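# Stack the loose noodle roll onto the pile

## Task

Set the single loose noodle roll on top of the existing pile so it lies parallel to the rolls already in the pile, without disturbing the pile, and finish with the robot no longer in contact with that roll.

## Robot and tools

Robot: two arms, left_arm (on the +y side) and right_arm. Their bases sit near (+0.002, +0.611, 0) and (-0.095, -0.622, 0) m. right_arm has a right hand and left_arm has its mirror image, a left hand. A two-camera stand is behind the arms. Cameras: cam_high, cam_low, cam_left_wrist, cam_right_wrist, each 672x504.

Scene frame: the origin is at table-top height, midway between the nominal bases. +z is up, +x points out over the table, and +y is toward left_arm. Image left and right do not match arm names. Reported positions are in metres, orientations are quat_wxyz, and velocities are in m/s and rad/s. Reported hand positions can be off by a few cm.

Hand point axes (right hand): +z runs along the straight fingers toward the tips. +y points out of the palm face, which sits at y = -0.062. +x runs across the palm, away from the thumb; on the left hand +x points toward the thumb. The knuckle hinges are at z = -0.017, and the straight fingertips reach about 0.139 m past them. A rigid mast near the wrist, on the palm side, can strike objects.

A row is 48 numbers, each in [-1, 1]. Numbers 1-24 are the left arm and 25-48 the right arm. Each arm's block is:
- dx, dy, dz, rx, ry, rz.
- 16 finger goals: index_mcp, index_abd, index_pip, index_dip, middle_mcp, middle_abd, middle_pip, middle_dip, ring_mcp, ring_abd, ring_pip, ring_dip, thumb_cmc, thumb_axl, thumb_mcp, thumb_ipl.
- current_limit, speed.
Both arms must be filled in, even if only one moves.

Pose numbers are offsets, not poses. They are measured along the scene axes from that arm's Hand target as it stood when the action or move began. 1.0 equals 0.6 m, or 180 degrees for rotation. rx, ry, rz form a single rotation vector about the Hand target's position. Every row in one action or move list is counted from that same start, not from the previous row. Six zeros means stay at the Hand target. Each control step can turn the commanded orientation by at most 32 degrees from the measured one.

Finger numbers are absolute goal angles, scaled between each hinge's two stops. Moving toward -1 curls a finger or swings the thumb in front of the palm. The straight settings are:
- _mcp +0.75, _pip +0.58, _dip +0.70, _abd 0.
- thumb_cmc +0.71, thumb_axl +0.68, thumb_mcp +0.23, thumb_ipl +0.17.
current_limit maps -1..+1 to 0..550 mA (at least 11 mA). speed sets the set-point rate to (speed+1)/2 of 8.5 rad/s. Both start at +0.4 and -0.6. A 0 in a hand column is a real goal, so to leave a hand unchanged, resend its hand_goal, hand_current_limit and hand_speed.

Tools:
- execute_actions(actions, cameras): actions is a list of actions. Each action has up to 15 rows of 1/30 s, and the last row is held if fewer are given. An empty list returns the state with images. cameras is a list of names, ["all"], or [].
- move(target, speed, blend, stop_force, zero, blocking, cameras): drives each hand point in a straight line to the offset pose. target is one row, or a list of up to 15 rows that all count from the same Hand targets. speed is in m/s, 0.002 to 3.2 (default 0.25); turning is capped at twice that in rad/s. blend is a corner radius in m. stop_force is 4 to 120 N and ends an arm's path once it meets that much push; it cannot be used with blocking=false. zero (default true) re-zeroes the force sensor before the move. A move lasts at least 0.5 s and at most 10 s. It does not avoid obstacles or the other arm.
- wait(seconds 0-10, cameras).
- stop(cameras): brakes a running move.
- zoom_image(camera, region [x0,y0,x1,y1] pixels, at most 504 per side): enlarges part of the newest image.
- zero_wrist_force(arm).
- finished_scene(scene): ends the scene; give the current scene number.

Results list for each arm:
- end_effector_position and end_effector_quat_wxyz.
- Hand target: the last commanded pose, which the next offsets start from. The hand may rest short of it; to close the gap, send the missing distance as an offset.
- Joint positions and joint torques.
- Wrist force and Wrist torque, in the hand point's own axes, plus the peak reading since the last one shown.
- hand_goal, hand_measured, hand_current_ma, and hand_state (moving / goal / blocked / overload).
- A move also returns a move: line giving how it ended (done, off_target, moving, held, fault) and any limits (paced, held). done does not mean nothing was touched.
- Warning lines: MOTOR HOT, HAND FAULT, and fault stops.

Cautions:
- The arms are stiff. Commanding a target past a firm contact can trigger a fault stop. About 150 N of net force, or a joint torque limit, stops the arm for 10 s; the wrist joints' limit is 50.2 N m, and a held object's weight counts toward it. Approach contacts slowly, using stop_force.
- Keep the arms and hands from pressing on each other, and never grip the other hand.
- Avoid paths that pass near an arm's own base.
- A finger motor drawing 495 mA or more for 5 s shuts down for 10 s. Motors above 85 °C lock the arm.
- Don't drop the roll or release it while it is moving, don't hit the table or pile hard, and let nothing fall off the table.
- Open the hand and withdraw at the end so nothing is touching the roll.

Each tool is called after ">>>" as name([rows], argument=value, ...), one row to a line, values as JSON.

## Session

>>> execute_actions(actions=[])

>>> zoom_image(camera="cam_high", region=[0, 60, 240, 260])

>>> zoom_image(camera="cam_low", region=[180, 100, 380, 220])

Scene clock: 0.00 s.
left_arm: end_effector_position=(+0.3236, +0.3209, +0.1480) hand_goal=(+0.754, +0.000, +0.576, +0.696, +0.754, +0.000, +0.576, +0.696, +0.754, +0.000, +0.576, +0.696, +0.714, +0.678, +0.226, +0.168) hand_measured=(+0.754, +0.000, +0.576, +0.696, +0.754, +0.000, +0.576, +0.696, +0.754, +0.000, +0.576, +0.696, +0.714, +0.678, +0.226, +0.168) hand_current_ma=(+0, +0, +0, +0, +0, +0, +0, +0, +0, +0, +0, +0, +0, +0, +0, +0) hand_state=(goal, goal, goal, goal, goal, goal, goal, goal, goal, goal, goal, goal, goal, goal, goal, goal) hand_current_limit=0.40 hand_speed=-0.60 end_effector_quat_wxyz=(+0.233, -0.544, +0.757, +0.277) | right_arm: end_effector_position=(+0.8218, +0.1012, +0.2300) hand_goal=(+0.754, +0.000, +0.576, +0.696, +0.754, +0.000, +0.576, +0.696, +0.754, +0.000, +0.576, +0.696, +0.714, +0.678, +0.226, +0.168) hand_measured=(+0.754, +0.000, +0.576, +0.696, +0.754, +0.000, +0.576, +0.696, +0.754, +0.000, +0.576, +0.696, +0.714, +0.678, +0.226, +0.168) hand_current_ma=(+0, +0, +0, +0, +0, +0, +0, +0, +0, +0, +0, +0, +0, +0, +0, +0) hand_state=(goal, goal, goal, goal, goal, goal, goal, goal, goal, goal, goal, goal, goal, goal, goal, goal) hand_current_limit=0.40 hand_speed=-0.60 end_effector_quat_wxyz=(+0.685, -0.602, -0.410, -0.007)
Joint positions: left_arm=[-1.145 -1.02 1.919 1.349 1.244 -0.943] | right_arm=[0.321 -0.234 0.432 2.728 0.288 2.741]
Joint velocities: within noise
Joint torques (N m): no reading
Motor temperatures (°C): left_arm=[24 29 26 29 33 28] | right_arm=[28 25 24 33 33 32]
Wrist force (N): no reading
Wrist torque (N m): no reading
Wrist force, peak (N): no reading
Hand target: left_arm +0.3236, +0.3209, +0.1480; +0.233, -0.544, +0.757, +0.277 | right_arm +0.8218, +0.1012, +0.2300; +0.685, -0.602, -0.410, -0.007
camera_calibration:
cam_left_wrist: T_world_to_cam=[[0.831257, 0.406871, 0.378771, -0.481445], [0.372564, -0.913471, 0.163605, 0.104539], [0.412562, 0.00511876, -0.910915, 0.126642], [0, 0, 0, 1]] pos_world=[0.30901, 0.290731, 0.280614]
cam_right_wrist: T_world_to_cam=[[-0.242934, -0.184164, -0.9524, 0.478161], [-0.13208, -0.966389, 0.22056, 0.102683], [-0.961009, 0.179374, 0.210445, 0.848007], [0, 0, 0, 1]] pos_world=[0.944666, 0.0351812, 0.254294]

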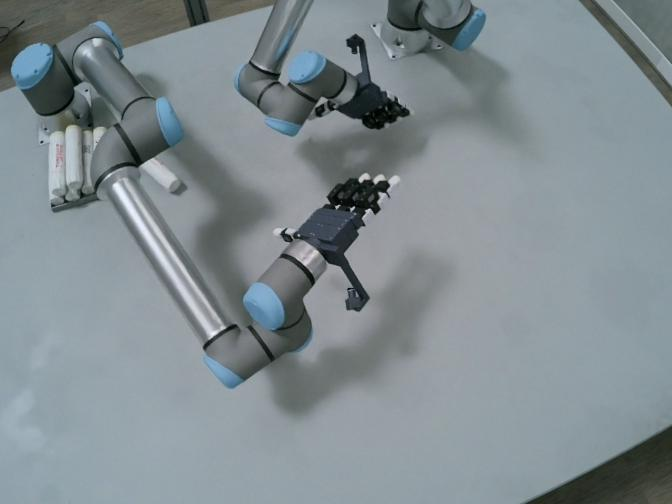

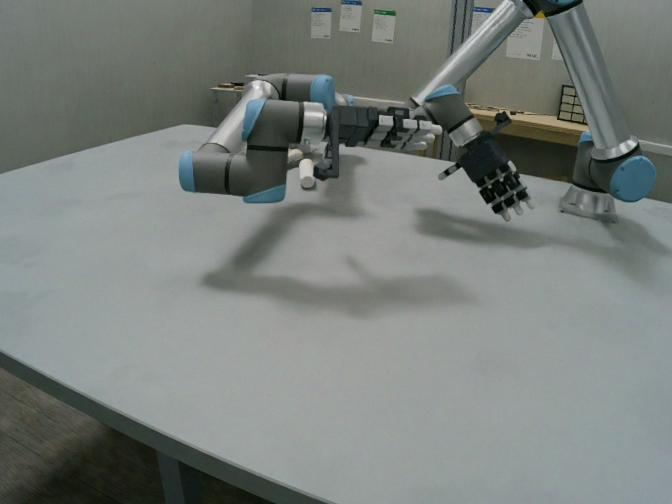

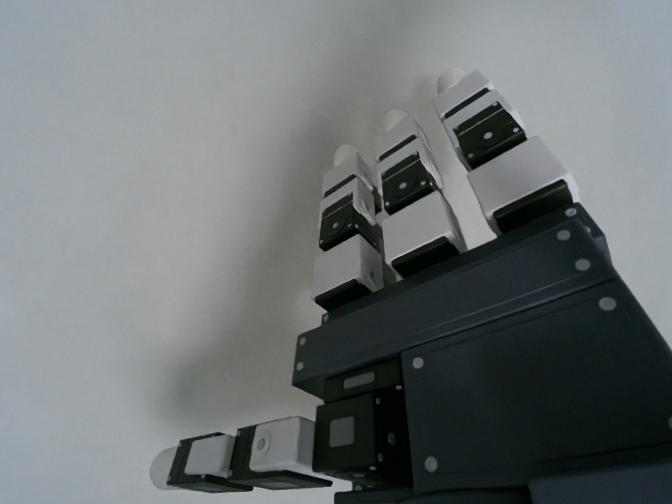

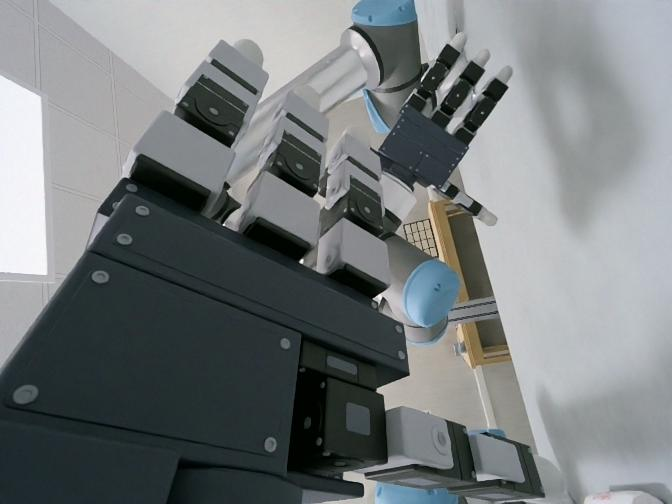

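Scaled by 2.100 from the camera's 672x504 image, which has a finer 960x720 frame.

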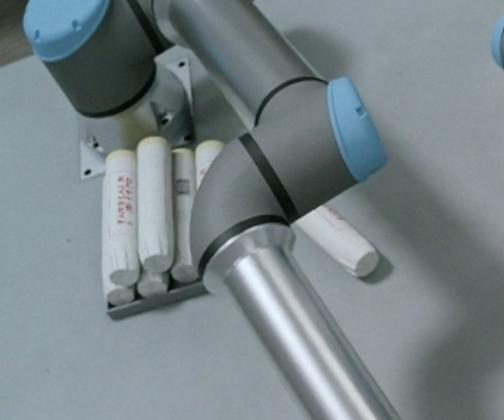

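Scaled by 2.520 from the camera's 672x504 image, which has a finer 960x720 frame.

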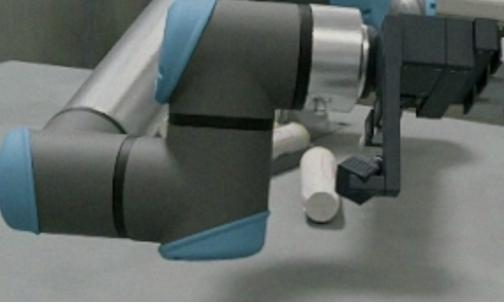

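>>> move([
  [0,0.25,0.1,0,0,0,0.754,0,0.576,0.696,0.754,0,0.576,0.696,0.754,0,0.576,0.696,0.714,0.678,0.226,0.168,0.4,-0.6,-0.3713,-0.1453,0.3533,0.0855,0.0729,0.0422,1,-0.55,0.8,0.696,1,-0.55,0.8,0.696,1,-0.55,0.8,0.696,0.714,0.678,0.226,0.168,0.4,-0.6],
  [0,0.4167,0.1667,0,0,0,0.754,0,0.576,0.696,0.754,0,0.576,0.696,0.754,0,0.576,0.696,0.714,0.678,0.226,0.168,0.4,-0.6,-0.4563,-0.257,0.535,0.1543,0.1818,-0.0858,1,-0.55,0.8,0.696,1,-0.55,0.8,0.696,1,-0.55,0.8,0.696,0.714,0.678,0.226,0.168,0.4,-0.6],
  [0,0.4167,0.1667,0,0,0,0.754,0,0.576,0.696,0.754,0,0.576,0.696,0.754,0,0.576,0.696,0.714,0.678,0.226,0.168,0.4,-0.6,-0.3863,-0.4253,0.37,0.1115,0.2094,-0.286,1,-0.55,0.8,0.696,1,-0.55,0.8,0.696,1,-0.55,0.8,0.696,0.714,0.678,0.226,0.168,0.4,-0.6],
  [0,0.4167,0.1667,0,0,0,0.754,0,0.576,0.696,0.754,0,0.576,0.696,0.754,0,0.576,0.696,0.714,0.678,0.226,0.168,0.4,-0.6,-0.4157,-0.4853,0.2267,0.0082,0.2037,-0.3329,1,-0.55,0.8,0.696,1,-0.55,0.8,0.696,1,-0.55,0.8,0.696,0.714,0.678,0.226,0.168,0.4,-0.6],
], speed=0.35, blend=[0.02,0.02,0.02,0], cameras=["cam_high"])

>>> zoom_image(camera="cam_high", region=[0, 80, 240, 260])

Scene clock: 84.70 s.
left_arm: end_effector_position=(+0.3236, +0.5709, +0.2480) hand_goal=(+0.754, +0.000, +0.576, +0.696, +0.754, +0.000, +0.576, +0.696, +0.754, +0.000, +0.576, +0.696, +0.714, +0.678, +0.226, +0.168) hand_measured=(+0.754, +0.000, +0.576, +0.696, +0.754, +0.000, +0.576, +0.696, +0.754, +0.000, +0.576, +0.696, +0.714, +0.678, +0.224, +0.168) hand_current_ma=(-2, +1, +1, +0, -2, +0, +1, +0, -2, +0, +1, +0, +0, -2, -4, -1) hand_state=(goal, goal, goal, goal, goal, goal, goal, goal, goal, goal, goal, goal, goal, goal, goal, goal) hand_current_limit=0.40 hand_speed=-0.60 end_effector_quat_wxyz=(+0.233, -0.544, +0.757, +0.277) | right_arm: end_effector_position=(+0.5725, -0.1900, +0.3661) hand_goal=(+1.000, -0.550, +0.800, +0.696, +1.000, -0.550, +0.800, +0.696, +1.000, -0.550, +0.800, +0.696, +0.714, +0.678, +0.226, +0.168) hand_measured=(+0.992, -0.548, +0.796, +0.696, +0.992, -0.548, +0.796, +0.696, +0.990, -0.548, +0.796, +0.696, +0.708, +0.678, +0.226, +0.168) hand_current_ma=(-20, +2, -7, +0, -23, +2, -7, +0, -28, +2, -8, +0, -16, -1, +0, -1) hand_state=(goal, goal, goal, goal, goal, goal, goal, goal, goal, goal, goal, goal, goal, goal, goal, goal) hand_current_limit=0.40 hand_speed=-0.60 end_effector_quat_wxyz=(+0.687, -0.687, +0.166, -0.166)
Joint positions: left_arm=[-0.882 -1.369 2.186 1.34 1.089 -0.712] | right_arm=[0.065 -1.478 1.872 5.888 0.524 0.001]
Joint torques (N m): left_arm=[-19.35 -24.56 -31.98 2.68 3.06 1.09] | right_arm=[8.95 -57.05 -29.34 0.98 -3.76 -2.18]
Wrist force (N): left_arm=[0.3 -0.3 -0.2] | right_arm=[0.2 -0.6 -0.2]
Wrist torque (N m): left_arm=[-0.02 -0.06 0.04] | right_arm=[-0.03 -0.03 -0.09]
Wrist force, peak (N): left_arm=[1.9 -0.6 -0.7] | right_arm=[0.6 3.4 -0.6]
Hand target: left_arm +0.3236, +0.5709, +0.2480; +0.233, -0.544, +0.757, +0.277 | right_arm +0.5724, -0.1900, +0.3660; +0.687, -0.687, +0.166, -0.166
Off the commanded pose: left_arm 0.000 m, 0 deg | right_arm 0.000 m, 0 deg.
move: done
Images, in order (width x height): cam_high 672x504.

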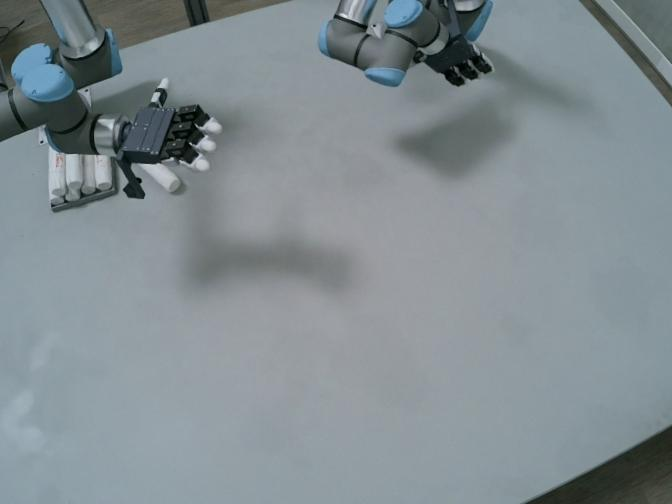

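Scaled by 2.100 from the camera's 672x504 image, which has a finer 960x720 frame.

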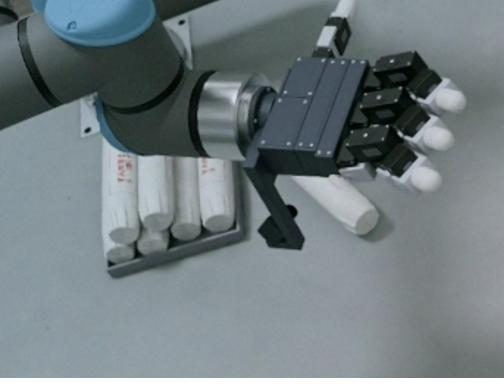

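>>> move([
  [0,0,0,0,0,0,0.754,0,0.576,0.696,0.754,0,0.576,0.696,0.754,0,0.576,0.696,0.714,0.678,0.226,0.168,0.4,-0.6,-0.2282,0.0233,0,0,0,0.1789,1,-0.55,0.8,0.696,1,-0.55,0.8,0.696,1,-0.55,0.8,0.696,0.714,0.678,0.226,0.168,0.4,-0.6],
  [0,0,0,0,0,0,0.754,0,0.576,0.696,0.754,0,0.576,0.696,0.754,0,0.576,0.696,0.714,0.678,0.226,0.168,0.4,-0.6,-0.4725,-0.1193,0,0,0,0.4011,1,-0.55,0.8,0.696,1,-0.55,0.8,0.696,1,-0.55,0.8,0.696,0.714,0.678,0.226,0.168,0.4,-0.6],
  [0,0,0,0,0,0,0.754,0,0.576,0.696,0.754,0,0.576,0.696,0.754,0,0.576,0.696,0.714,0.678,0.226,0.168,0.4,-0.6,-0.1508,-0.3933,-0.0683,-0.5142,0.0097,0.2265,1,-0.55,0.8,0.696,1,-0.55,0.8,0.696,1,-0.55,0.8,0.696,0.714,0.678,0.226,0.168,0.4,-0.6],
], speed=0.5, blend=[0.02,0.02,0], cameras=["cam_right_wrist","cam_high"])

>>> zoom_image(camera="cam_right_wrist", region=[250, 0, 672, 300])

>>> move(target=[0,0,0,0,0,0,0.754,0,0.576,0.696,0.754,0,0.576,0.696,0.754,0,0.576,0.696,0.714,0.678,0.226,0.168,0.4,-0.6,-0.1167,0.08,-0.05,0,0,0.2222,1,-0.55,0.8,0.696,1,-0.55,0.8,0.696,1,-0.55,0.8,0.696,0.714,0.678,0.226,0.168,0.4,-0.6], speed=0.4, cameras=["cam_right_wrist"])

>>> zoom_image(camera="cam_right_wrist", region=[330, 0, 672, 300])

Scene clock: 121.87 s.
left_arm: end_effector_position=(+0.3236, +0.5709, +0.2480) hand_goal=(+0.754, +0.000, +0.576, +0.696, +0.754, +0.000, +0.576, +0.696, +0.754, +0.000, +0.576, +0.696, +0.714, +0.678, +0.226, +0.168) hand_measured=(+0.754, +0.000, +0.576, +0.696, +0.754, +0.000, +0.576, +0.696, +0.754, +0.000, +0.576, +0.696, +0.714, +0.678, +0.224, +0.168) hand_current_ma=(-2, +1, +1, +0, -2, +0, +1, +0, -2, +0, +1, +0, +0, -2, -4, -1) hand_state=(goal, goal, goal, goal, goal, goal, goal, goal, goal, goal, goal, goal, goal, goal, goal, goal) hand_current_limit=0.40 hand_speed=-0.60 end_effector_quat_wxyz=(+0.233, -0.544, +0.757, +0.277) | right_arm: end_effector_position=(+0.4818, -0.4258, +0.3249) hand_goal=(+1.000, -0.550, +0.800, +0.696, +1.000, -0.550, +0.800, +0.696, +1.000, -0.550, +0.800, +0.696, +0.714, +0.678, +0.226, +0.168) hand_measured=(+0.992, -0.548, +0.796, +0.696, +0.992, -0.548, +0.796, +0.696, +0.990, -0.548, +0.796, +0.696, +0.712, +0.678, +0.224, +0.168) hand_current_ma=(-20, +2, -7, +0, -23, +2, -7, +0, -28, +2, -8, +0, -5, -1, -6, -1) hand_state=(goal, goal, goal, goal, goal, goal, goal, goal, goal, goal, goal, goal, goal, goal, goal, goal) hand_current_limit=0.40 hand_speed=-0.60 end_effector_quat_wxyz=(+0.000, +0.976, +0.217, +0.000)
Joint positions: left_arm=[-0.882 -1.369 2.186 1.34 1.089 -0.712] | right_arm=[0.202 -1.64 2.036 4.317 -1.57 1.32]
Joint torques (N m): left_arm=[-19.76 -24.9 -31.67 2.78 3.18 1.37] | right_arm=[-21.14 -46.48 -52.63 -6.53 -3.23 -0.07]
Wrist force (N): left_arm=[0.4 -0.1 -0.2] | right_arm=[-0.3 -1.9 0.2]
Wrist torque (N m): left_arm=[-0.01 -0.07 0.04] | right_arm=[-0.06 0.00 0.02]
Wrist force, peak (N): left_arm=[0.2 -0.8 -0.3] | right_arm=[-0.3 -2.2 0.4]
Hand target: left_arm +0.3236, +0.5709, +0.2480; +0.233, -0.544, +0.757, +0.277 | right_arm +0.4819, -0.4260, +0.3251; +0.000, +0.976, +0.217, +0.000
Off the commanded pose: left_arm 0.000 m, 0 deg | right_arm 0.000 m, 0 deg.
move: done
camera_calibration:
cam_right_wrist: T_world_to_cam=[[-0.461499, -0.886267, -0.0393637, -0.101498], [-0.605716, 0.28237, 0.743892, 0.117437], [-0.648172, 0.367149, -0.667139, 0.810273], [0, 0, 0, 1]] pos_world=[0.549489, -0.420605, 0.449209]
Images, in order (width x height): cam_high 672x504, cam_right_wrist 672x504.

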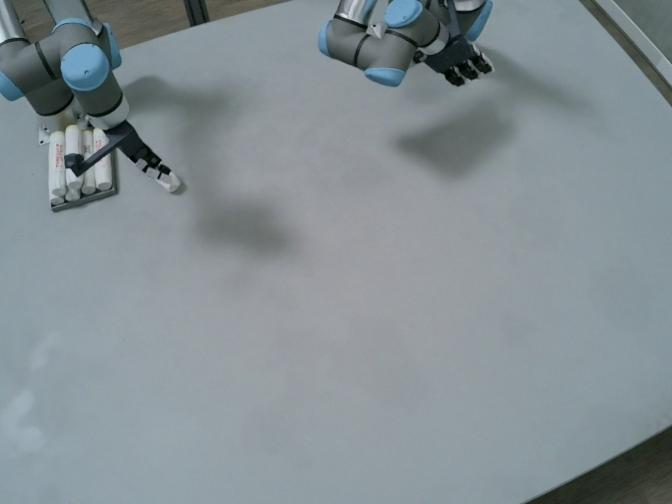

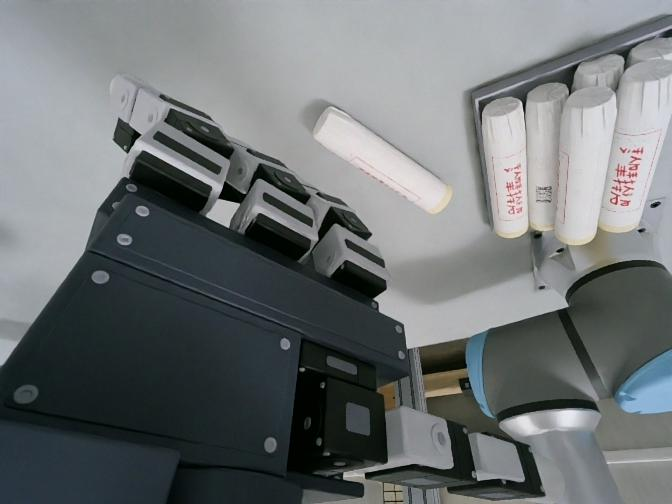

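Scaled by 1.194 from the camera's 672x504 image, which has a finer 960x720 frame.

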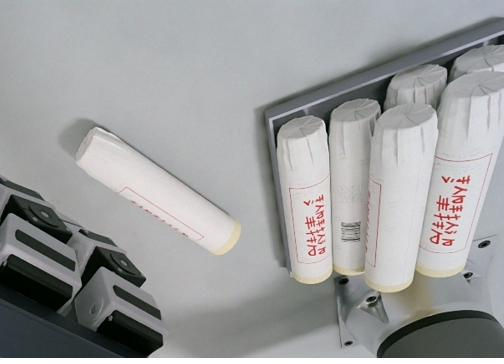

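Scene clock: 123.27 s.
left_arm: end_effector_position=(+0.3236, +0.5709, +0.2480) hand_goal=(+0.754, +0.000, +0.576, +0.696, +0.754, +0.000, +0.576, +0.696, +0.754, +0.000, +0.576, +0.696, +0.714, +0.678, +0.226, +0.168) hand_measured=(+0.754, +0.000, +0.576, +0.696, +0.754, +0.000, +0.576, +0.696, +0.754, +0.000, +0.576, +0.696, +0.714, +0.678, +0.224, +0.168) hand_current_ma=(-2, +1, +1, +0, -2, +0, +1, +0, -2, +0, +1, +0, +0, -2, -4, -1) hand_state=(goal, goal, goal, goal, goal, goal, goal, goal, goal, goal, goal, goal, goal, goal, goal, goal) hand_current_limit=0.40 hand_speed=-0.60 end_effector_quat_wxyz=(+0.233, -0.544, +0.757, +0.277) | right_arm: end_effector_position=(+0.4118, -0.3779, +0.2951) hand_goal=(+1.000, -0.550, +0.800, +0.696, +1.000, -0.550, +0.800, +0.696, +1.000, -0.550, +0.800, +0.696, +0.714, +0.678, +0.226, +0.168) hand_measured=(+0.992, -0.548, +0.796, +0.696, +0.992, -0.548, +0.796, +0.696, +0.990, -0.548, +0.796, +0.696, +0.712, +0.678, +0.224, +0.168) hand_current_ma=(-20, +2, -7, +0, -23, +2, -7, +0, -28, +2, -8, +0, -4, -1, -6, -1) hand_state=(goal, goal, goal, goal, goal, goal, goal, goal, goal, goal, goal, goal, goal, goal, goal, goal) hand_current_limit=0.40 hand_speed=-0.60 end_effector_quat_wxyz=(+0.000, +0.843, +0.537, +0.000)
Joint positions: left_arm=[-0.882 -1.369 2.186 1.34 1.089 -0.712] | right_arm=[0.283 -1.796 2.222 4.287 -1.571 0.703]
Joint torques (N m): left_arm=[-18.4 -25.14 -31.54 2.98 3.16 1.58] | right_arm=[-21.54 -20 -51.22 -1.39 3.83 -2.01]
Wrist force (N): left_arm=[0.3 0.0 0.3] | right_arm=[-0.5 -1.7 0.1]
Wrist torque (N m): left_arm=[-0.04 -0.04 0.03] | right_arm=[-0.03 0.02 -0.23]
Wrist force, peak (N): left_arm=[0.6 -0.5 -0.2] | right_arm=[-0.8 -2.7 0.3]
Hand target: left_arm +0.3236, +0.5709, +0.2480; +0.233, -0.544, +0.757, +0.277 | right_arm +0.4119, -0.3780, +0.2951; +0.000, +0.843, +0.537, +0.000
Off the commanded pose: left_arm 0.000 m, 0 deg | right_arm 0.000 m, 0 deg.
move: done
camera_calibration:
cam_right_wrist: T_world_to_cam=[[0.215776, -0.975649, -0.0393592, -0.405232], [-0.645953, -0.172856, 0.743549, -0.0715933], [-0.732247, -0.135016, -0.667522, 0.572304], [0, 0, 0, 1]] pos_world=[0.460261, -0.330469, 0.419309]
Images, in order (width x height): cam_right_wrist 672x504.

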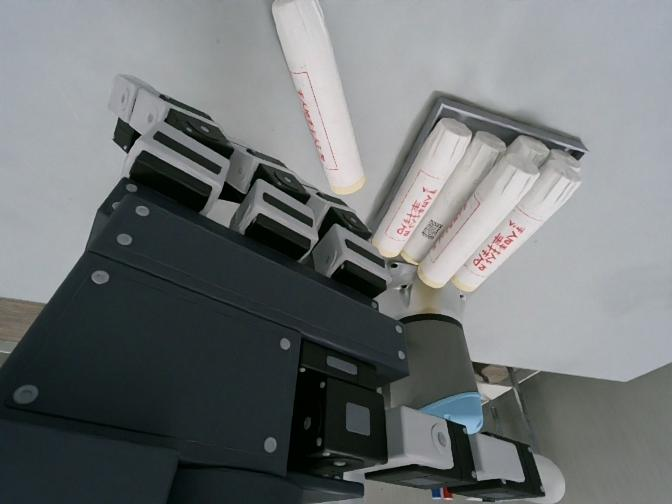

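Scaled by 1.474 from the camera's 672x504 image, which has a finer 960x720 frame.

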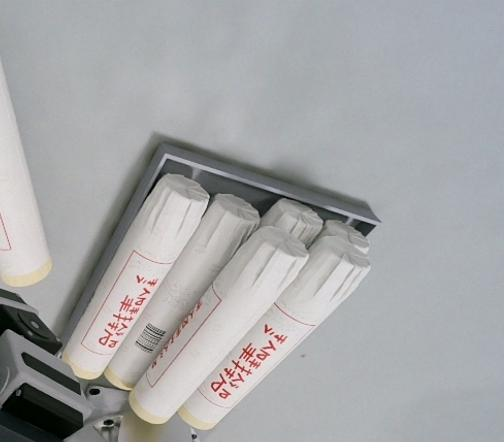

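>>> move(target=[0,0,0,0,0,0,0.754,0,0.576,0.696,0.754,0,0.576,0.696,0.754,0,0.576,0.696,0.714,0.678,0.226,0.168,0.4,-0.6,-0.2963,0.059,-0.225,0.2901,0.3077,-0.1729,0.589,0,-0.378,0.477,0.589,0,-0.378,0.477,0.589,0,-0.378,0.477,-0.8,0.678,0.226,-0.049,0.4,-0.6], speed=0.4, cameras=["cam_high","cam_low"])

>>> zoom_image(camera="cam_low", region=[260, 100, 400, 210])

>>> zoom_image(camera="cam_high", region=[40, 80, 240, 240])

Scene clock: 229.57 s.
left_arm: end_effector_position=(+0.3236, +0.5709, +0.2480) hand_goal=(+0.754, +0.000, +0.576, +0.696, +0.754, +0.000, +0.576, +0.696, +0.754, +0.000, +0.576, +0.696, +0.714, +0.678, +0.226, +0.168) hand_measured=(+0.754, +0.000, +0.576, +0.696, +0.754, +0.000, +0.576, +0.696, +0.754, +0.000, +0.576, +0.696, +0.714, +0.678, +0.224, +0.168) hand_current_ma=(-2, +1, +1, +0, -2, +0, +1, +0, -2, +0, +1, +0, +0, -2, -4, -1) hand_state=(goal, goal, goal, goal, goal, goal, goal, goal, goal, goal, goal, goal, goal, goal, goal, goal) hand_current_limit=0.40 hand_speed=-0.60 end_effector_quat_wxyz=(+0.233, -0.544, +0.757, +0.277) | right_arm: end_effector_position=(+0.2341, -0.3426, +0.1600) hand_goal=(+0.590, +0.000, -0.378, +0.478, +0.590, +0.000, -0.378, +0.478, +0.590, +0.000, -0.378, +0.478, -0.800, +0.678, +0.226, -0.048) hand_measured=(+0.586, -0.002, -0.376, +0.482, +0.586, -0.004, -0.376, +0.480, +0.584, -0.002, -0.376, +0.480, -0.794, +0.678, +0.224, -0.046) hand_current_ma=(-9, -4, +5, +7, -11, -5, +4, +5, -13, -4, +5, +6, +13, -1, -6, +2) hand_state=(goal, goal, goal, goal, goal, goal, goal, goal, goal, goal, goal, goal, goal, goal, goal, goal) hand_current_limit=0.40 hand_speed=-0.60 end_effector_quat_wxyz=(-0.590, +0.769, +0.195, -0.149)
Joint positions: left_arm=[-0.882 -1.369 2.186 1.34 1.089 -0.712] | right_arm=[-0.151 -1.651 2.368 5.156 -0.705 0.319]
Joint torques (N m): left_arm=[-19.05 -23.64 -31.43 2.93 3.13 1.33] | right_arm=[7.33 -19.33 -42.15 1.49 -1.2 -1.8]
Wrist force (N): left_arm=[0.1 -0.2 -0.1] | right_arm=[-0.5 -0.4 0.7]
Wrist torque (N m): left_arm=[-0.03 -0.03 0.02] | right_arm=[-0.08 0.09 -0.19]
Wrist force, peak (N): left_arm=[0.4 -0.5 -0.5] | right_arm=[-0.2 -2.0 -0.3]
Hand target: left_arm +0.3236, +0.5709, +0.2480; +0.233, -0.544, +0.757, +0.277 | right_arm +0.2341, -0.3426, +0.1601; -0.590, +0.769, +0.195, -0.149
Off the commanded pose: left_arm 0.000 m, 0 deg | right_arm 0.000 m, 0 deg.
move: done
Images, in order (width x height): cam_high 672x504, cam_low 672x504.

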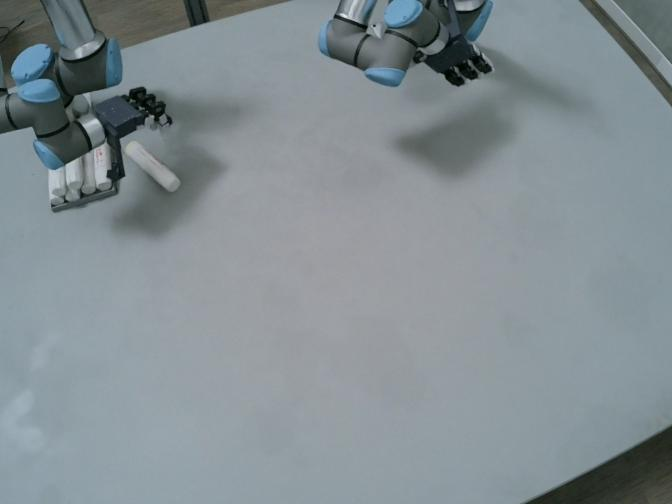

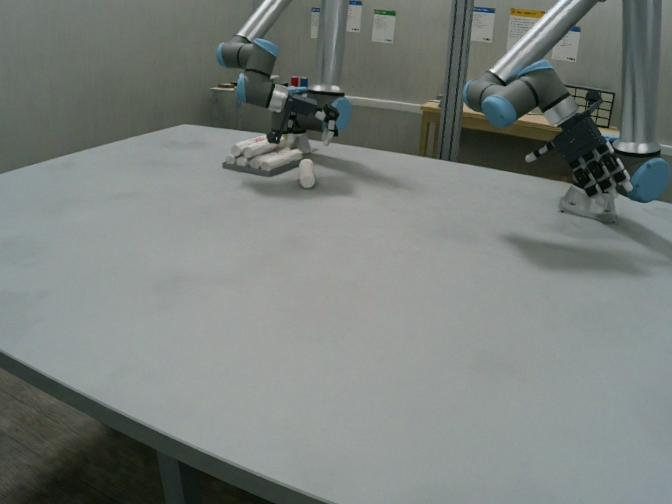

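Scaled by 3.600 from the camera's 672x504 image, which has a finer 960x720 frame.

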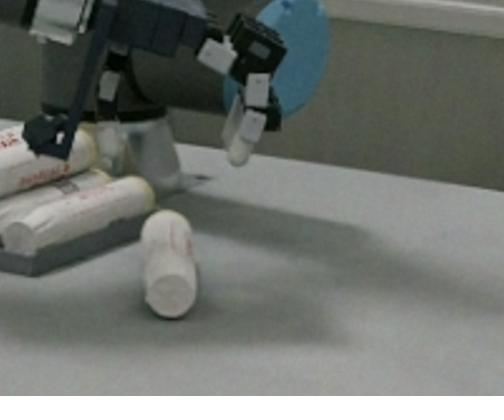

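Scaled by 2.520 from the camera's 672x504 image, which has a finer 960x720 frame.

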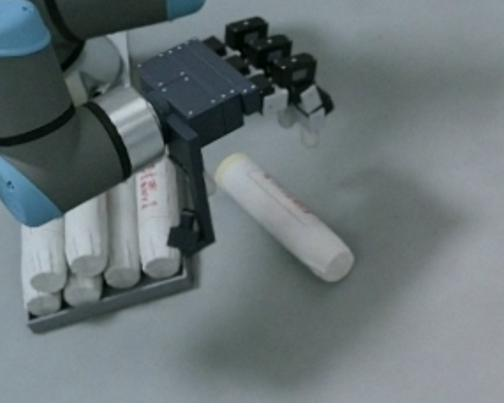

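>>> move(target=[0,0,0,0,0,0,0.754,0,0.576,0.696,0.754,0,0.576,0.696,0.754,0,0.576,0.696,0.714,0.678,0.226,0.168,0.4,-0.6,0,0,-0.1983,0,0,0,0.589,0,-0.378,0.477,0.589,0,-0.378,0.477,0.589,0,-0.378,0.477,-0.8,0.678,0.226,-0.049,0.4,-0.6], speed=0.08, stop_force=8, cameras=["cam_high","cam_low"])

>>> zoom_image(camera="cam_low", region=[260, 100, 400, 210])

>>> zoom_image(camera="cam_high", region=[40, 80, 240, 240])

Scene clock: 244.43 s.
left_arm: end_effector_position=(+0.3236, +0.5709, +0.2480) hand_goal=(+0.754, +0.000, +0.576, +0.696, +0.754, +0.000, +0.576, +0.696, +0.754, +0.000, +0.576, +0.696, +0.714, +0.678, +0.226, +0.168) hand_measured=(+0.754, +0.000, +0.576, +0.696, +0.754, +0.000, +0.576, +0.696, +0.754, +0.000, +0.576, +0.696, +0.714, +0.678, +0.224, +0.168) hand_current_ma=(-2, +1, +1, +0, -2, +0, +1, +0, -2, +0, +1, +0, +0, -2, -4, -1) hand_state=(goal, goal, goal, goal, goal, goal, goal, goal, goal, goal, goal, goal, goal, goal, goal, goal) hand_current_limit=0.40 hand_speed=-0.60 end_effector_quat_wxyz=(+0.233, -0.544, +0.757, +0.277) | right_arm: end_effector_position=(+0.2341, -0.3426, +0.0411) hand_goal=(+0.590, +0.000, -0.378, +0.478, +0.590, +0.000, -0.378, +0.478, +0.590, +0.000, -0.378, +0.478, -0.800, +0.678, +0.226, -0.048) hand_measured=(+0.586, -0.002, -0.376, +0.482, +0.586, -0.004, -0.376, +0.480, +0.584, -0.002, -0.376, +0.480, -0.794, +0.678, +0.224, -0.046) hand_current_ma=(-10, -4, +5, +7, -12, -5, +4, +5, -14, -4, +5, +6, +12, -1, -6, +2) hand_state=(goal, goal, goal, goal, goal, goal, goal, goal, goal, goal, goal, goal, goal, goal, goal, goal) hand_current_limit=0.40 hand_speed=-0.60 end_effector_quat_wxyz=(-0.590, +0.769, +0.195, -0.149)
Joint positions: left_arm=[-0.882 -1.369 2.186 1.34 1.089 -0.712] | right_arm=[-0.151 -1.427 2.458 4.842 -0.705 0.319]
Joint torques (N m): left_arm=[-17.74 -24.75 -31.35 3.09 3.03 1.46] | right_arm=[16.7 -28.71 -33.14 -1.37 4.61 1.68]
Wrist force (N): left_arm=[0.3 -0.3 -0.1] | right_arm=[-0.4 -0.4 0.3]
Wrist torque (N m): left_arm=[-0.03 -0.06 0.04] | right_arm=[-0.02 0.09 -0.13]
Wrist force, peak (N): left_arm=[0.6 -0.5 -0.5] | right_arm=[-0.1 -1.8 -0.1]
Hand target: left_arm +0.3236, +0.5709, +0.2480; +0.233, -0.544, +0.757, +0.277 | right_arm +0.2341, -0.3426, +0.0411; -0.590, +0.769, +0.195, -0.149
Off the commanded pose: left_arm 0.000 m, 0 deg | right_arm 0.000 m, 0 deg.
move: done
Images, in order (width x height): cam_high 672x504, cam_low 672x504.

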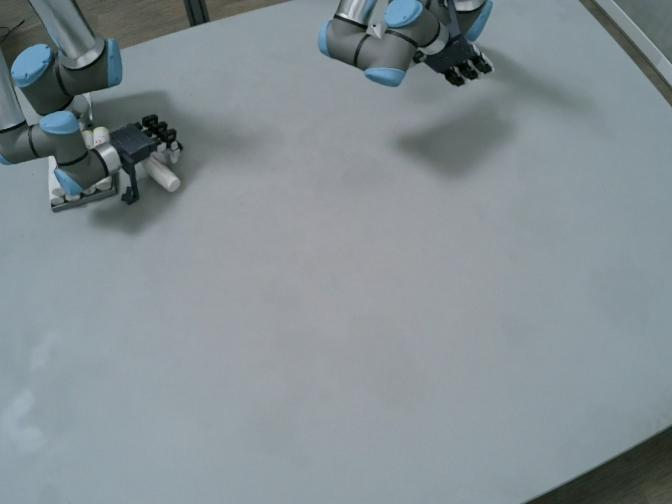

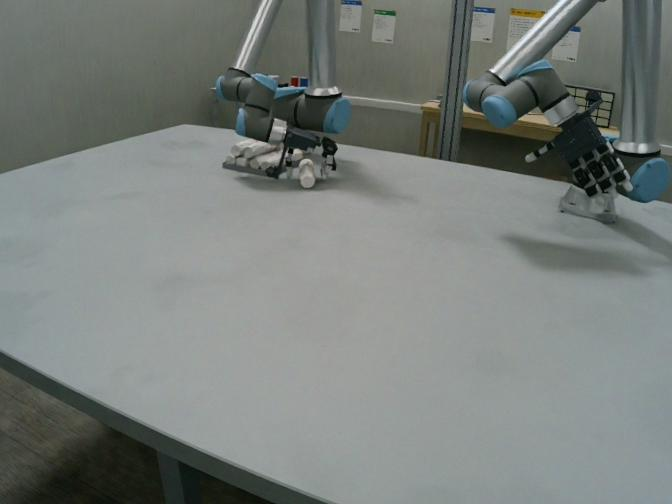

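Scaled by 3.600 from the camera's 672x504 image, which has a finer 960x720 frame.

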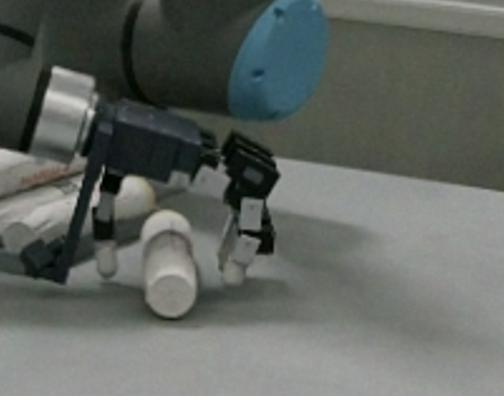

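Scaled by 2.520 from the camera's 672x504 image, which has a finer 960x720 frame.

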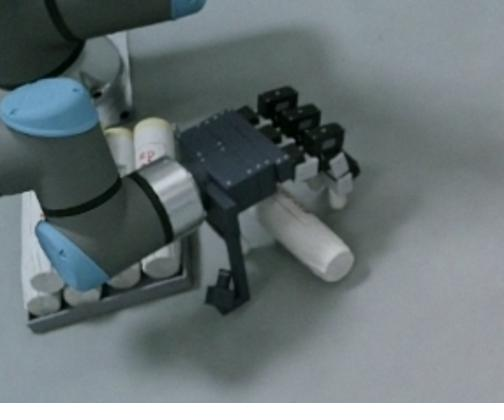

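>>> move(target=[0,0,0,0,0,0,0.754,0,0.576,0.696,0.754,0,0.576,0.696,0.754,0,0.576,0.696,0.714,0.678,0.226,0.168,0.4,-0.6,0,0,0,0,0,0,0.37,0,-0.378,0.477,0.37,0,-0.378,0.477,0.37,0,-0.378,0.477,-0.8,0.678,-0.056,-0.08,0.2,-0.88])

>>> move(target=[0,0,0,0,0,0,0.754,0,0.576,0.696,0.754,0,0.576,0.696,0.754,0,0.576,0.696,0.714,0.678,0.226,0.168,0.4,-0.6,0,0,0,0,0,0,0.3,0,-0.378,0.477,0.3,0,-0.378,0.477,0.3,0,-0.378,0.477,-0.8,0.678,-0.16,-0.12,0.7,-0.85])

>>> move(target=[0,0,0,0,0,0,0.754,0,0.576,0.696,0.754,0,0.576,0.696,0.754,0,0.576,0.696,0.714,0.678,0.226,0.168,0.4,-0.6,0,0,0.05,0,0,0,0.3,0,-0.378,0.477,0.3,0,-0.378,0.477,0.3,0,-0.378,0.477,-0.8,0.678,-0.16,-0.12,0.7,-0.85], speed=0.04, cameras=["cam_low","cam_high"])

>>> zoom_image(camera="cam_low", region=[260, 100, 400, 210])

>>> zoom_image(camera="cam_high", region=[40, 80, 240, 240])

Scene clock: 256.90 s.
left_arm: end_effector_position=(+0.3236, +0.5709, +0.2480) hand_goal=(+0.754, +0.000, +0.576, +0.696, +0.754, +0.000, +0.576, +0.696, +0.754, +0.000, +0.576, +0.696, +0.714, +0.678, +0.226, +0.168) hand_measured=(+0.754, +0.000, +0.576, +0.696, +0.754, +0.000, +0.576, +0.696, +0.754, +0.000, +0.576, +0.696, +0.714, +0.678, +0.224, +0.168) hand_current_ma=(-2, +1, +1, +0, -2, +0, +1, +0, -2, +0, +1, +0, +0, -2, -4, -1) hand_state=(goal, goal, goal, goal, goal, goal, goal, goal, goal, goal, goal, goal, goal, goal, goal, goal) hand_current_limit=0.40 hand_speed=-0.60 end_effector_quat_wxyz=(+0.233, -0.544, +0.757, +0.277) | right_arm: end_effector_position=(+0.2341, -0.3426, +0.0411) hand_goal=(+0.370, +0.000, -0.378, +0.478, +0.370, +0.000, -0.378, +0.478, +0.370, +0.000, -0.378, +0.478, -0.800, +0.678, -0.056, -0.080) hand_measured=(+0.386, -0.002, -0.372, +0.482, +0.384, -0.004, -0.374, +0.480, +0.382, -0.002, -0.374, +0.480, -0.794, +0.678, +0.062, -0.070) hand_current_ma=(+49, -4, +12, +7, +43, -5, +10, +5, +34, -4, +9, +6, +11, -1, +330, +37) hand_state=(goal, goal, goal, goal, goal, goal, goal, goal, goal, goal, goal, goal, goal, goal, blocked, goal) hand_current_limit=0.20 hand_speed=-0.88 end_effector_quat_wxyz=(-0.590, +0.769, +0.195, -0.149)
Joint positions: left_arm=[-0.882 -1.369 2.186 1.34 1.089 -0.712] | right_arm=[-0.151 -1.427 2.458 4.842 -0.705 0.319]
Joint torques (N m): left_arm=[-19.03 -24.98 -31.49 3.09 2.96 1.42] | right_arm=[15.61 -17.96 -30.6 -1.72 4.05 -0.53]
Wrist force (N): left_arm=[0.3 -0.2 -0.2] | right_arm=[-0.4 -2.7 -0.8]
Wrist torque (N m): left_arm=[-0.02 -0.07 0.04] | right_arm=[-0.11 0.07 -0.11]
Wrist force, peak (N): left_arm=[0.7 -0.5 0.0] | right_arm=[-0.6 -3.2 -0.8]
Hand target: left_arm +0.3236, +0.5709, +0.2480; +0.233, -0.544, +0.757, +0.277 | right_arm +0.2341, -0.3426, +0.0411; -0.590, +0.769, +0.195, -0.149
Off the commanded pose: left_arm 0.000 m, 0 deg | right_arm 0.000 m, 0 deg.
move: done

Scene clock: 257.40 s.
left_arm: end_effector_position=(+0.3236, +0.5709, +0.2480) hand_goal=(+0.754, +0.000, +0.576, +0.696, +0.754, +0.000, +0.576, +0.696, +0.754, +0.000, +0.576, +0.696, +0.714, +0.678, +0.226, +0.168) hand_measured=(+0.754, +0.000, +0.576, +0.696, +0.754, +0.000, +0.576, +0.696, +0.754, +0.000, +0.576, +0.696, +0.714, +0.678, +0.224, +0.168) hand_current_ma=(-2, +1, +1, +0, -2, +0, +1, +0, -2, +0, +1, +0, +0, -2, -4, -1) hand_state=(goal, goal, goal, goal, goal, goal, goal, goal, goal, goal, goal, goal, goal, goal, goal, goal) hand_current_limit=0.40 hand_speed=-0.60 end_effector_quat_wxyz=(+0.233, -0.544, +0.757, +0.277) | right_arm: end_effector_position=(+0.2341, -0.3426, +0.0411) hand_goal=(+0.300, +0.000, -0.378, +0.478, +0.300, +0.000, -0.378, +0.478, +0.300, +0.000, -0.378, +0.478, -0.800, +0.678, -0.160, -0.120) hand_measured=(+0.372, -0.002, -0.360, +0.484, +0.372, -0.002, -0.362, +0.482, +0.372, -0.002, -0.364, +0.482, -0.796, +0.678, +0.060, -0.076) hand_current_ma=(+285, -4, +54, +13, +289, -5, +42, +8, +284, -4, +39, +7, +10, -1, +468, +214) hand_state=(blocked, goal, goal, goal, blocked, goal, goal, goal, blocked, goal, goal, goal, goal, goal, blocked, blocked) hand_current_limit=0.70 hand_speed=-0.85 end_effector_quat_wxyz=(-0.590, +0.769, +0.195, -0.149)
Joint positions: left_arm=[-0.882 -1.369 2.186 1.34 1.089 -0.712] | right_arm=[-0.151 -1.427 2.458 4.842 -0.705 0.319]
Joint torques (N m): left_arm=[-19.12 -24.13 -31.03 3.1 3.07 1.51] | right_arm=[15.92 -20.11 -30.34 -1.58 3.74 -0.7]
Wrist force (N): left_arm=[0.0 -0.3 -0.2] | right_arm=[-0.5 -6.6 0.1]
Wrist torque (N m): left_arm=[-0.04 -0.02 0.01] | right_arm=[-0.09 0.09 -0.23]
Wrist force, peak (N): left_arm=[0.6 -0.3 -0.3] | right_arm=[-0.3 -7.0 1.0]
Hand target: left_arm +0.3236, +0.5709, +0.2480; +0.233, -0.544, +0.757, +0.277 | right_arm +0.2341, -0.3426, +0.0411; -0.590, +0.769, +0.195, -0.149
Off the commanded pose: left_arm 0.000 m, 0 deg | right_arm 0.000 m, 0 deg.
move: done

Scene clock: 258.43 s.
left_arm: end_effector_position=(+0.3236, +0.5709, +0.2480) hand_goal=(+0.754, +0.000, +0.576, +0.696, +0.754, +0.000, +0.576, +0.696, +0.754, +0.000, +0.576, +0.696, +0.714, +0.678, +0.226, +0.168) hand_measured=(+0.754, +0.000, +0.576, +0.696, +0.754, +0.000, +0.576, +0.696, +0.754, +0.000, +0.576, +0.696, +0.714, +0.678, +0.224, +0.168) hand_current_ma=(-2, +1, +1, +0, -2, +0, +1, +0, -2, +0, +1, +0, +0, -2, -4, -1) hand_state=(goal, goal, goal, goal, goal, goal, goal, goal, goal, goal, goal, goal, goal, goal, goal, goal) hand_current_limit=0.40 hand_speed=-0.60 end_effector_quat_wxyz=(+0.233, -0.544, +0.757, +0.277) | right_arm: end_effector_position=(+0.2343, -0.3426, +0.0712) hand_goal=(+0.300, +0.000, -0.378, +0.478, +0.300, +0.000, -0.378, +0.478, +0.300, +0.000, -0.378, +0.478, -0.800, +0.678, -0.160, -0.120) hand_measured=(+0.364, -0.002, -0.350, +0.490, +0.356, -0.002, -0.350, +0.492, +0.350, -0.002, -0.352, +0.494, -0.790, +0.680, +0.060, -0.074) hand_current_ma=(+254, -2, +85, +34, +218, -3, +84, +38, +183, -3, +83, +42, +29, +4, +467, +219) hand_state=(blocked, goal, blocked, goal, blocked, goal, blocked, goal, blocked, goal, blocked, goal, goal, goal, blocked, blocked) hand_current_limit=0.70 hand_speed=-0.85 end_effector_quat_wxyz=(-0.590, +0.769, +0.195, -0.149) end_effector_velocity=(+0.000, +0.000, -0.001) end_effector_angular_velocity=(-0.001, -0.001, +0.000)
Joint positions: left_arm=[-0.882 -1.369 2.186 1.34 1.089 -0.712] | right_arm=[-0.151 -1.491 2.44 4.924 -0.705 0.319]
Joint velocities: left_arm=[within noise] | right_arm=[0 0.002 0.001 -0.005 0 0.001]
Joint torques (N m): left_arm=[-18.87 -25.15 -31.66 3.08 3.04 1.3] | right_arm=[8.68 -17.4 -17.57 -1.3 3.31 0.53]
Wrist force (N): left_arm=[0.5 -0.3 -0.3] | right_arm=[-0.2 5.5 1.7]
Wrist torque (N m): left_arm=[-0.03 -0.09 0.06] | right_arm=[0.17 -0.02 0.05]
Wrist force, peak (N): left_arm=[0.8 -0.2 -0.6] | right_arm=[-0.4 -6.6 0.0]
Hand target: left_arm +0.3236, +0.5709, +0.2480; +0.233, -0.544, +0.757, +0.277 | right_arm +0.2341, -0.3426, +0.0711; -0.590, +0.769, +0.195, -0.149
Off the commanded pose: left_arm 0.000 m, 0 deg | right_arm 0.000 m, 0 deg.
move: done
Images, in order (width x height): cam_high 672x504, cam_low 672x504.

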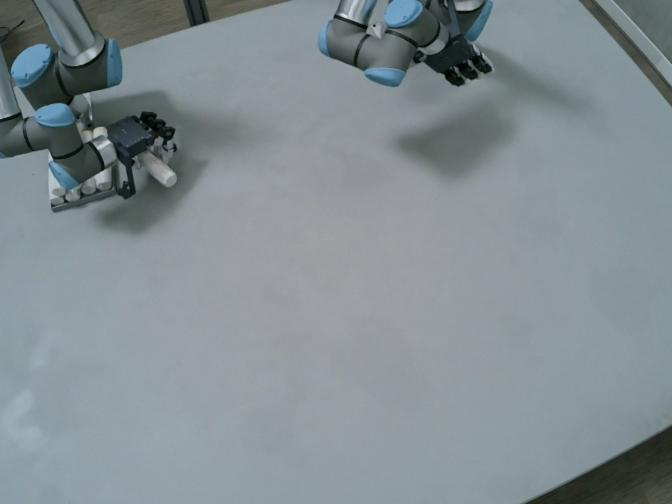

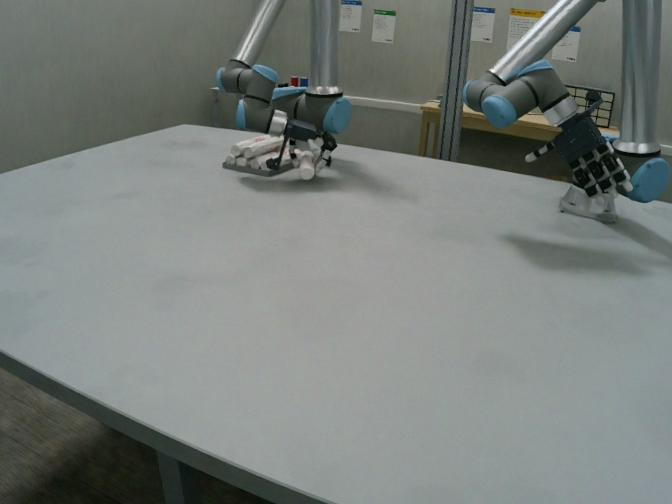

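Scaled by 3.600 from the camera's 672x504 image, which has a finer 960x720 frame.

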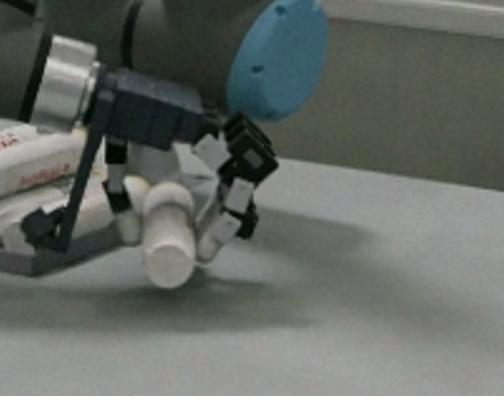

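Scaled by 2.520 from the camera's 672x504 image, which has a finer 960x720 frame.

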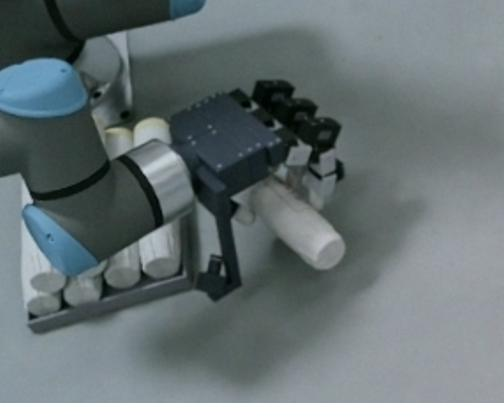

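>>> move([
  [0,0,0,0,0,0,0.754,0,0.576,0.696,0.754,0,0.576,0.696,0.754,0,0.576,0.696,0.714,0.678,0.226,0.168,0.4,-0.6,0,0,0.2148,0,0,0,0.3,0,-0.378,0.477,0.3,0,-0.378,0.477,0.3,0,-0.378,0.477,-0.8,0.678,-0.16,-0.12,0.7,-0.85],
  [0,0,0,0,0,0,0.754,0,0.576,0.696,0.754,0,0.576,0.696,0.754,0,0.576,0.696,0.714,0.678,0.226,0.168,0.4,-0.6,0.0812,-0.134,0.2148,0,0,0.3422,0.3,0,-0.378,0.477,0.3,0,-0.378,0.477,0.3,0,-0.378,0.477,-0.8,0.678,-0.16,-0.12,0.7,-0.85],
  [0,0,0,0,0,0,0.754,0,0.576,0.696,0.754,0,0.576,0.696,0.754,0,0.576,0.696,0.714,0.678,0.226,0.168,0.4,-0.6,-0.0343,-0.4558,0.2065,0,0,0.83,0.3,0,-0.378,0.477,0.3,0,-0.378,0.477,0.3,0,-0.378,0.477,-0.8,0.678,-0.16,-0.12,0.7,-0.85],
], speed=[0.12,0.28,0.25], blend=[0.03,0.03,0], cameras=["cam_high","cam_low"])

>>> zoom_image(camera="cam_high", region=[0, 90, 140, 230])

>>> zoom_image(camera="cam_low", region=[200, 80, 320, 190])

Scene clock: 293.37 s.
left_arm: end_effector_position=(+0.3236, +0.5709, +0.2480) hand_goal=(+0.754, +0.000, +0.576, +0.696, +0.754, +0.000, +0.576, +0.696, +0.754, +0.000, +0.576, +0.696, +0.714, +0.678, +0.226, +0.168) hand_measured=(+0.754, +0.000, +0.576, +0.696, +0.754, +0.000, +0.576, +0.696, +0.754, +0.000, +0.576, +0.696, +0.714, +0.678, +0.224, +0.168) hand_current_ma=(-2, +1, +1, +0, -2, +0, +1, +0, -2, +0, +1, +0, +0, -2, -4, -1) hand_state=(goal, goal, goal, goal, goal, goal, goal, goal, goal, goal, goal, goal, goal, goal, goal, goal) hand_current_limit=0.40 hand_speed=-0.60 end_effector_quat_wxyz=(+0.233, -0.544, +0.757, +0.277) | right_arm: end_effector_position=(+0.2134, -0.6161, +0.1949) hand_goal=(+0.300, +0.000, -0.378, +0.478, +0.300, +0.000, -0.378, +0.478, +0.300, +0.000, -0.378, +0.478, -0.800, +0.678, -0.160, -0.120) hand_measured=(+0.364, -0.002, -0.350, +0.492, +0.356, -0.002, -0.350, +0.492, +0.346, -0.002, -0.348, +0.494, -0.788, +0.680, +0.060, -0.074) hand_current_ma=(+254, -2, +87, +35, +211, -2, +89, +40, +172, -2, +90, +46, +31, +5, +467, +221) hand_state=(blocked, goal, blocked, goal, blocked, goal, blocked, goal, blocked, goal, blocked, goal, goal, goal, blocked, blocked) hand_current_limit=0.70 hand_speed=-0.85 end_effector_quat_wxyz=(-0.012, +0.015, +0.793, -0.609)
Joint positions: left_arm=[-0.882 -1.369 2.186 1.34 1.089 -0.712] | right_arm=[0.174 -1.962 2.59 4.714 -2.816 -0.916]
Joint torques (N m): left_arm=[-18.5 -24.52 -31.23 3.24 3.2 1.43] | right_arm=[9.93 6.74 -50.87 -4.69 -6 -2.01]
Wrist force (N): left_arm=[0.3 -0.3 0.0] | right_arm=[-0.1 5.8 1.9]
Wrist torque (N m): left_arm=[-0.04 -0.06 0.04] | right_arm=[0.17 0.03 0.01]
Wrist force, peak (N): left_arm=[0.7 -0.3 -0.5] | right_arm=[-0.6 7.6 3.0]
Hand target: left_arm +0.3236, +0.5709, +0.2480; +0.233, -0.544, +0.757, +0.277 | right_arm +0.2135, -0.6161, +0.1950; -0.012, +0.015, +0.793, -0.609
Off the commanded pose: left_arm 0.000 m, 0 deg | right_arm 0.000 m, 0 deg.
move: done
Images, in order (width x height): cam_high 672x504, cam_low 672x504.

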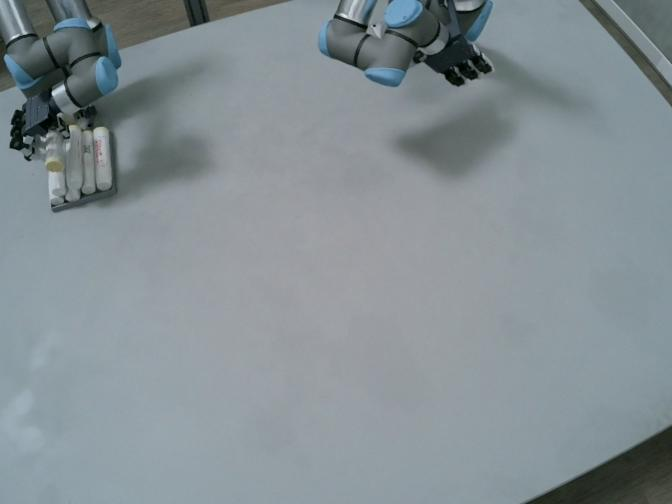

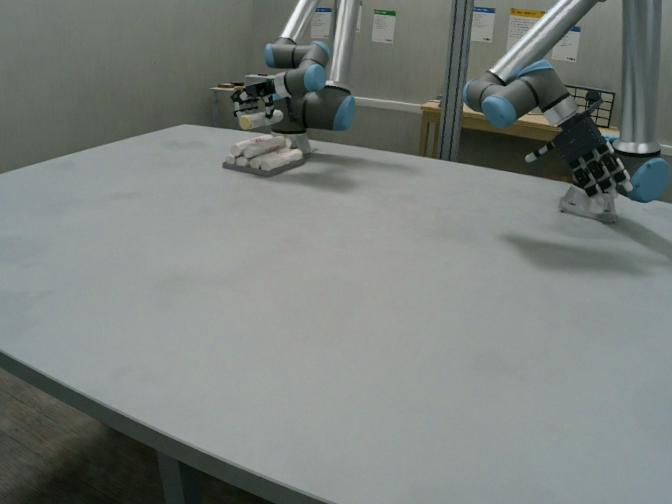

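Scaled by 3.600 from the camera's 672x504 image, which has a finer 960x720 frame.

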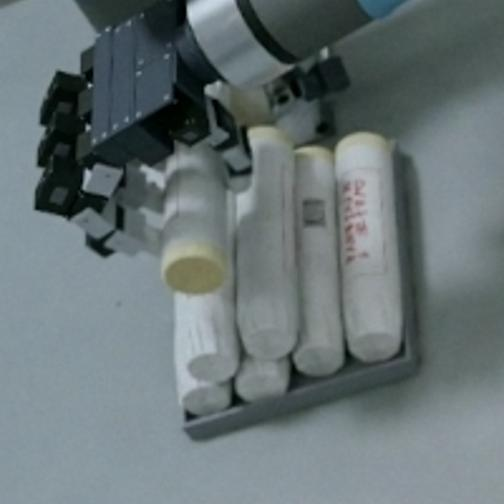

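Scaled by 4.200 from the camera's 672x504 image, which has a finer 960x720 frame.

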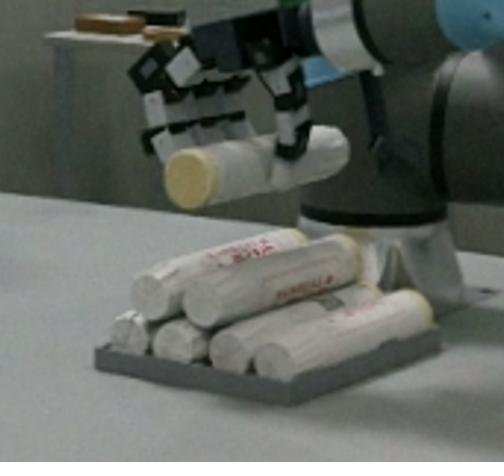

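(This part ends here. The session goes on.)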